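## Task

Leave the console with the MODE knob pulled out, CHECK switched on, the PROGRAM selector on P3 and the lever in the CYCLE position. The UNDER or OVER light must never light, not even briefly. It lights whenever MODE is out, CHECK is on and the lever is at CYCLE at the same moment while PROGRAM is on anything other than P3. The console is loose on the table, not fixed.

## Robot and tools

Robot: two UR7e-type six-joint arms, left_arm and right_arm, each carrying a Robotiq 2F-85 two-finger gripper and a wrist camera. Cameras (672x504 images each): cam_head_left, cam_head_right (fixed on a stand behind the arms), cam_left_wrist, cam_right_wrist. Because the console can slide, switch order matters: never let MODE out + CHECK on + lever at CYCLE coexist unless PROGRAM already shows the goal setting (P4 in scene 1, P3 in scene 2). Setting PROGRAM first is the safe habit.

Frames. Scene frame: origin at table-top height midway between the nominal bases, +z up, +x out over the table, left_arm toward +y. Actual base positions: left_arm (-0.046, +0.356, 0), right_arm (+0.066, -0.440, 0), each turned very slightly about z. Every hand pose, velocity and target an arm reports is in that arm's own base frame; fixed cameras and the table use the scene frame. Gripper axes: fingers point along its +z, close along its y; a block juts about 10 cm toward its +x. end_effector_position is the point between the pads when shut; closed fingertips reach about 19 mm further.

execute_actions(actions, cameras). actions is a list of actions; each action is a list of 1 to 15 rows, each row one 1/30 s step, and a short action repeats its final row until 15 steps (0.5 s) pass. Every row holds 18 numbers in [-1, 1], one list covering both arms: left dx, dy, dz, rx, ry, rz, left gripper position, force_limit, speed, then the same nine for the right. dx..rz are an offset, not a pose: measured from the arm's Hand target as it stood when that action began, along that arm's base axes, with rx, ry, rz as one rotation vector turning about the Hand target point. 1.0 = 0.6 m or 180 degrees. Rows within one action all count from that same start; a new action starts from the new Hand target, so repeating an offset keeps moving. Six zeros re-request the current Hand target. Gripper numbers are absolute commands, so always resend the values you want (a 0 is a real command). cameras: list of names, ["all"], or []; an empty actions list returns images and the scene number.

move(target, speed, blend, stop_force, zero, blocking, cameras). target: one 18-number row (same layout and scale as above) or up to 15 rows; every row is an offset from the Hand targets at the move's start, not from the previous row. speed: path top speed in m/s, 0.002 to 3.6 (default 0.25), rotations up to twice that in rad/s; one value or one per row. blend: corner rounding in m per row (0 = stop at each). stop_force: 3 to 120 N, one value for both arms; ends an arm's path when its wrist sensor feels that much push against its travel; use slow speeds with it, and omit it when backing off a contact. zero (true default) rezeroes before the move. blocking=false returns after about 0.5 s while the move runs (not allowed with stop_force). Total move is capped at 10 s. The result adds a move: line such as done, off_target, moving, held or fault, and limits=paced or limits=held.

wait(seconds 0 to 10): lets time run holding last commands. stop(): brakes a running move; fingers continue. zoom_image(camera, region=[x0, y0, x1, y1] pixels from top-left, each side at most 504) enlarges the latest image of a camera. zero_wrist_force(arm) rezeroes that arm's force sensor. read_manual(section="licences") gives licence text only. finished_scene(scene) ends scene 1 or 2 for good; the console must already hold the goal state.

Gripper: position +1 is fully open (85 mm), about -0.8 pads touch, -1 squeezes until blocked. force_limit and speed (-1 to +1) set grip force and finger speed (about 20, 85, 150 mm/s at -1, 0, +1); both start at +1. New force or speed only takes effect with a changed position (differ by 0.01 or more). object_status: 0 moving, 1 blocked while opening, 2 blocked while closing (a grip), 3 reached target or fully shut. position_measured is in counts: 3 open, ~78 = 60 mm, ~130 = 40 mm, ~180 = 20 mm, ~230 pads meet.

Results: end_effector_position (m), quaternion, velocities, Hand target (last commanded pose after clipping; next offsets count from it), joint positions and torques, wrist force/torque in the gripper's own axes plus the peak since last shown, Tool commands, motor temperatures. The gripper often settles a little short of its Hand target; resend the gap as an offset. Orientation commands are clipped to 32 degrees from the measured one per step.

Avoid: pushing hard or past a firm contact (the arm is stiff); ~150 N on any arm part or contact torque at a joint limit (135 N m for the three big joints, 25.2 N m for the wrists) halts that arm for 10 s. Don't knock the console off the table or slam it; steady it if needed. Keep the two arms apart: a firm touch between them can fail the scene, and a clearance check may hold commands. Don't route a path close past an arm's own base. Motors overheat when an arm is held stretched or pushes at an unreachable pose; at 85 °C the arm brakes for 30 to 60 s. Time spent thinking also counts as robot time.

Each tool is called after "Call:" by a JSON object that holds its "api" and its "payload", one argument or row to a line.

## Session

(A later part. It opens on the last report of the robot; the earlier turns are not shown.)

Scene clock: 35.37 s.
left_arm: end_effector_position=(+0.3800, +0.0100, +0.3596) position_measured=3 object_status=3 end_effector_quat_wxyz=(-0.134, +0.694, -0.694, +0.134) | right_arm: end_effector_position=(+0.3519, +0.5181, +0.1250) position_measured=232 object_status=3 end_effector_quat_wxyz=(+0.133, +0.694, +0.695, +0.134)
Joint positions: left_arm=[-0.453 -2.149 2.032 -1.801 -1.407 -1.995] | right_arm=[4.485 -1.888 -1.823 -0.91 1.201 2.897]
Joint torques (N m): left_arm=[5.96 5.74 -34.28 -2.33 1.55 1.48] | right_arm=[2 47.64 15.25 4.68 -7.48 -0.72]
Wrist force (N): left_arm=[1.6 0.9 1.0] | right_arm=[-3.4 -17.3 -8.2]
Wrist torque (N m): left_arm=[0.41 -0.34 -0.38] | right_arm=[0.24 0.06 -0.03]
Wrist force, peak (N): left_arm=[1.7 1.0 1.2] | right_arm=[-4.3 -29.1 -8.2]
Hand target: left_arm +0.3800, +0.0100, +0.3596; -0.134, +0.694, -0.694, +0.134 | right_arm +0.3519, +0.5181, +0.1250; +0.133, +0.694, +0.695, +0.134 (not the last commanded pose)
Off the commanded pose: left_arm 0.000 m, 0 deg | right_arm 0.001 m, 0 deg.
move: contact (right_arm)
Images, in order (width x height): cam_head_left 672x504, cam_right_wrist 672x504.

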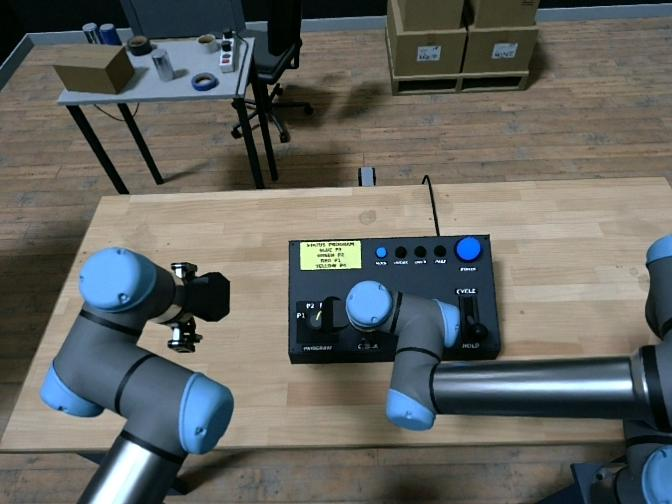

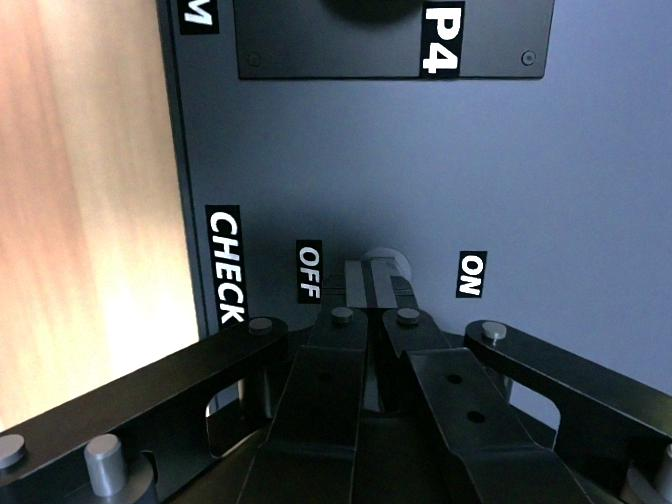

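Call:
{"api": "move", "payload": {
  "target": [
    [0,0,0,0,0,0,1,1,1,-0.0155,0,-0.0062,0,0,0,-0.9,-1,0],
    [0,0,0,0,0,0,1,1,1,-0.0492,0,0.0557,0,0,0,-0.9,-1,0],
    [0,0,0,0,0,0,1,1,1,-0.136,-0.4007,0.0209,0,0,0,-0.9,-1,0]
  ],
  "speed": [0.06,0.15,0.3],
  "blend": [0.005,0.01,0],
  "cameras": ["cam_right_wrist","cam_head_left"]
}}

Call:
{"api": "zoom_image", "payload": {
  "camera": "cam_head_left",
  "region": [285, 230, 505, 370]
}}

Scene clock: 37.50 s.
left_arm: end_effector_position=(+0.3800, +0.0100, +0.3596) position_measured=3 object_status=3 end_effector_quat_wxyz=(-0.134, +0.694, -0.694, +0.134) | right_arm: end_effector_position=(+0.2703, +0.2778, +0.1376) position_measured=232 object_status=3 end_effector_quat_wxyz=(+0.133, +0.694, +0.695, +0.134)
Joint positions: left_arm=[-0.453 -2.149 2.032 -1.801 -1.407 -1.995] | right_arm=[4.569 -1.232 -2.424 -0.998 1.194 2.986]
Joint torques (N m): left_arm=[6.43 5.66 -34.02 -2.29 1.3 1.5] | right_arm=[-11.82 17.17 13.81 3.71 -2.13 -0.82]
Wrist force (N): left_arm=[1.6 1.2 0.9] | right_arm=[-1.1 -0.5 -1.7]
Wrist torque (N m): left_arm=[0.46 -0.34 -0.38] | right_arm=[0.01 0.18 -0.18]
Wrist force, peak (N): left_arm=[1.7 1.2 0.9] | right_arm=[-3.3 -17.7 -8.0]
Hand target: left_arm +0.3800, +0.0100, +0.3596; -0.134, +0.694, -0.694, +0.134 | right_arm +0.2703, +0.2776, +0.1376; +0.133, +0.694, +0.695, +0.134
Off the commanded pose: left_arm 0.000 m, 0 deg | right_arm 0.000 m, 0 deg.
move: done
Images, in order (width x height): cam_head_left 672x504, cam_right_wrist 672x504.

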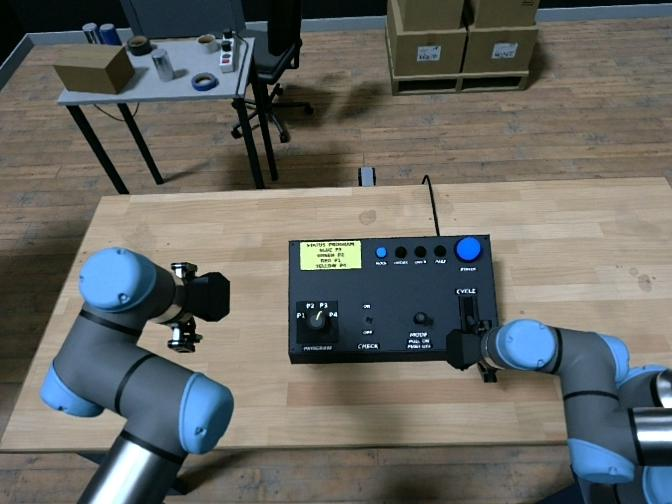

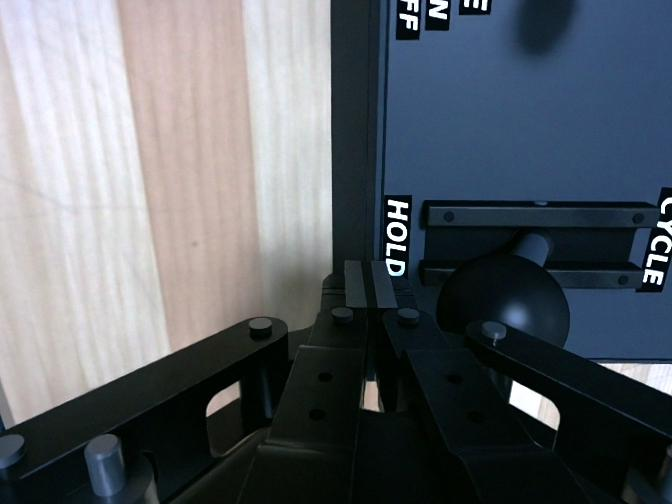

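Scaled by 2.291 from the camera's 672x504 image, which has a finer 960x720 frame.

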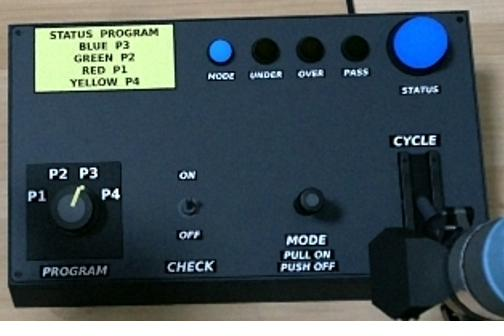

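Call:
{"api": "move", "payload": {
  "target": [0,0,0,0,0,0,1,1,1,0.1377,0,0.0552,0,0,0,-0.9,-1,0],
  "speed": 0.05,
  "stop_force": 25,
  "cameras": ["cam_right_wrist","cam_head_left"]
}}

Call:
{"api": "zoom_image", "payload": {
  "camera": "cam_head_left",
  "region": [285, 230, 505, 370]
}}

Scene clock: 40.27 s.
left_arm: end_effector_position=(+0.3800, +0.0100, +0.3596) position_measured=3 object_status=3 end_effector_quat_wxyz=(-0.134, +0.694, -0.694, +0.134) | right_arm: end_effector_position=(+0.3500, +0.2776, +0.1695) position_measured=232 object_status=3 end_effector_quat_wxyz=(+0.133, +0.694, +0.695, +0.134)
Joint positions: left_arm=[-0.453 -2.149 2.032 -1.801 -1.407 -1.995] | right_arm=[4.331 -1.35 -2.279 -0.934 1.219 2.733]
Joint torques (N m): left_arm=[6.18 6.2 -34.72 -1.96 1.44 1.3] | right_arm=[-10.34 12.28 31.44 2.14 1.64 -0.98]
Wrist force (N): left_arm=[1.4 1.2 0.9] | right_arm=[-3.4 1.7 -2.0]
Wrist torque (N m): left_arm=[0.47 -0.30 -0.38] | right_arm=[0.35 0.52 -0.13]
Wrist force, peak (N): left_arm=[1.7 1.3 0.8] | right_arm=[-13.1 -34.0 -21.1]
Hand target: left_arm +0.3800, +0.0100, +0.3596; -0.134, +0.694, -0.694, +0.134 | right_arm +0.3500, +0.2776, +0.1695; +0.133, +0.694, +0.695, +0.134 (not the last commanded pose)
Off the commanded pose: left_arm 0.000 m, 0 deg | right_arm 0.003 m, 0 deg.
move: contact (right_arm)
Images, in order (width x height): cam_head_left 672x504, cam_right_wrist 672x504.

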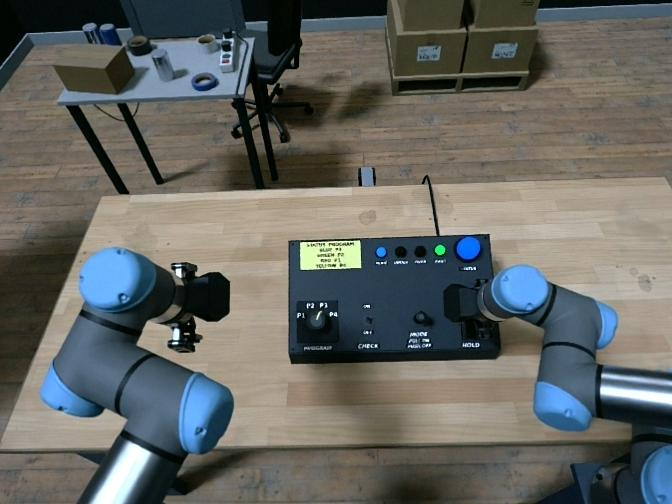

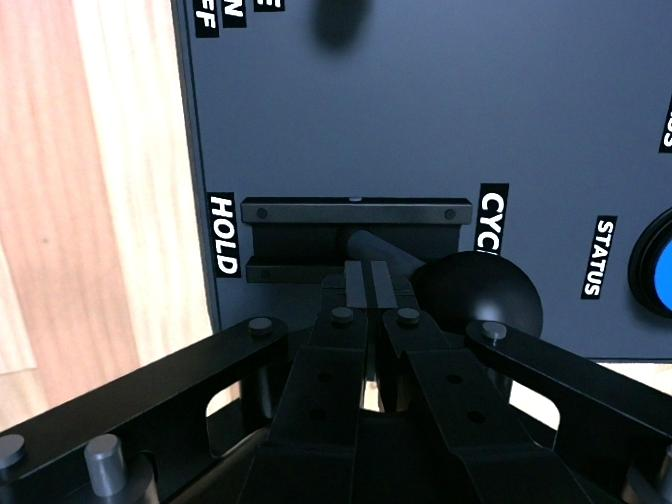

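Scaled by 2.291 from the camera's 672x504 image, which has a finer 960x720 frame.

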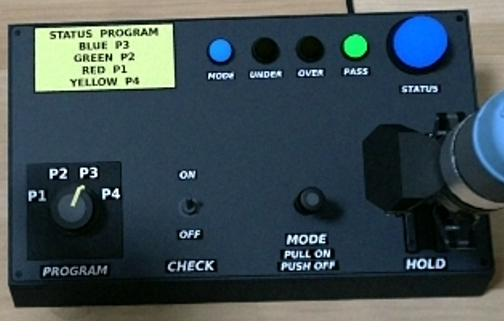

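Call:
{"api": "move", "payload": {
  "target": [
    [0,0,0,0,0,0,1,1,1,-0.0232,0,-0.0093,0,0,0,-0.9,-1,0],
    [0,0,0,0,0,0,1,1,1,-0.0604,0,0.0835,0,0,0,-0.9,-1,0]
  ],
  "speed": [0.06,0.15],
  "blend": [0.005,0],
  "cameras": ["cam_right_wrist","cam_head_left","cam_head_right"]
}}

Call:
{"api": "zoom_image", "payload": {
  "camera": "cam_head_left",
  "region": [285, 230, 505, 370]
}}

Scene clock: 41.47 s.
left_arm: end_effector_position=(+0.3800, +0.0100, +0.3596) position_measured=3 object_status=3 end_effector_quat_wxyz=(-0.134, +0.694, -0.694, +0.134) | right_arm: end_effector_position=(+0.3138, +0.2776, +0.2196) position_measured=232 object_status=3 end_effector_quat_wxyz=(+0.133, +0.694, +0.695, +0.134)
Joint positions: left_arm=[-0.453 -2.149 2.032 -1.801 -1.407 -1.995] | right_arm=[4.433 -1.216 -2.22 -1.165 1.206 2.84]
Joint torques (N m): left_arm=[5.72 6.49 -34.63 -2.29 1.14 1.44] | right_arm=[-9.83 3.85 21.45 2.37 -0.75 -0.15]
Wrist force (N): left_arm=[1.2 1.3 1.0] | right_arm=[-3.0 2.0 -2.6]
Wrist torque (N m): left_arm=[0.47 -0.27 -0.38] | right_arm=[0.35 0.46 -0.08]
Wrist force, peak (N): left_arm=[1.6 1.2 0.9] | right_arm=[-3.1 2.2 -4.6]
Hand target: left_arm +0.3800, +0.0100, +0.3596; -0.134, +0.694, -0.694, +0.134 | right_arm +0.3138, +0.2776, +0.2196; +0.133, +0.694, +0.695, +0.134
Off the commanded pose: left_arm 0.000 m, 0 deg | right_arm 0.000 m, 0 deg.
move: done
Images, in order (width x height): cam_head_left 672x504, cam_head_right 672x504, cam_right_wrist 672x504.

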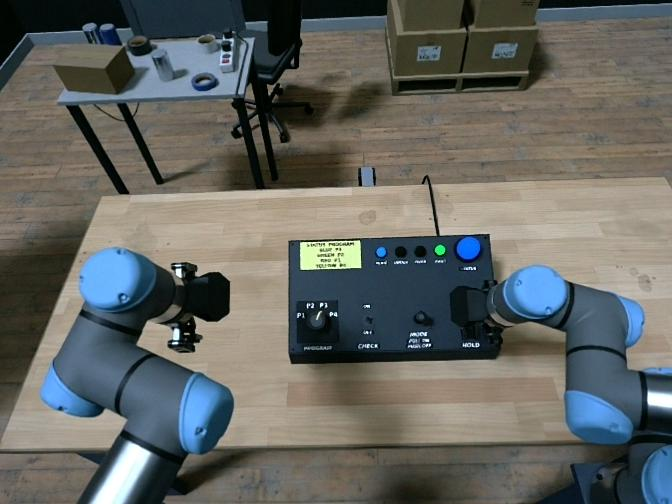

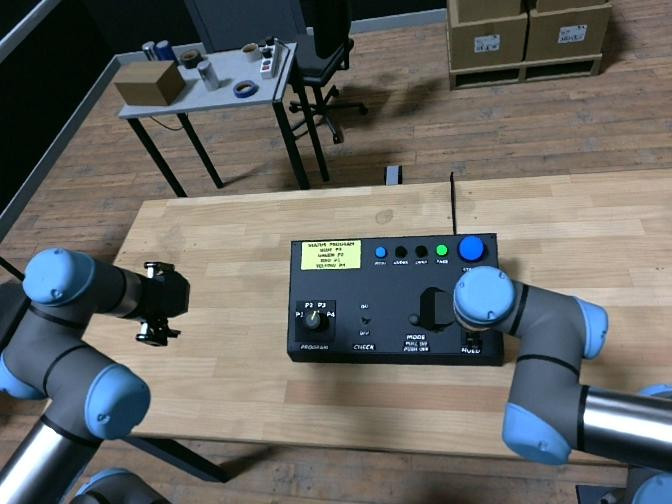

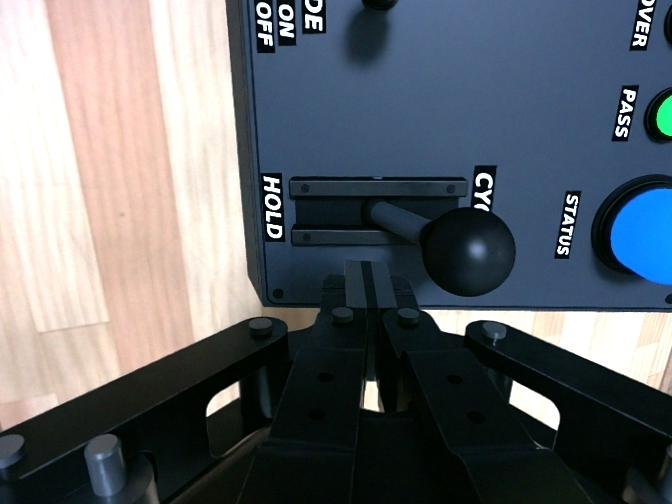

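Scaled by 2.291 from the camera's 672x504 image, which has a finer 960x720 frame.

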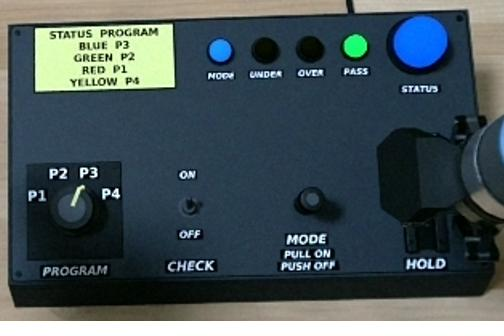

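Call:
{"api": "finished_scene", "payload": {
  "scene": 2
}}

The scene is finished: the task was done.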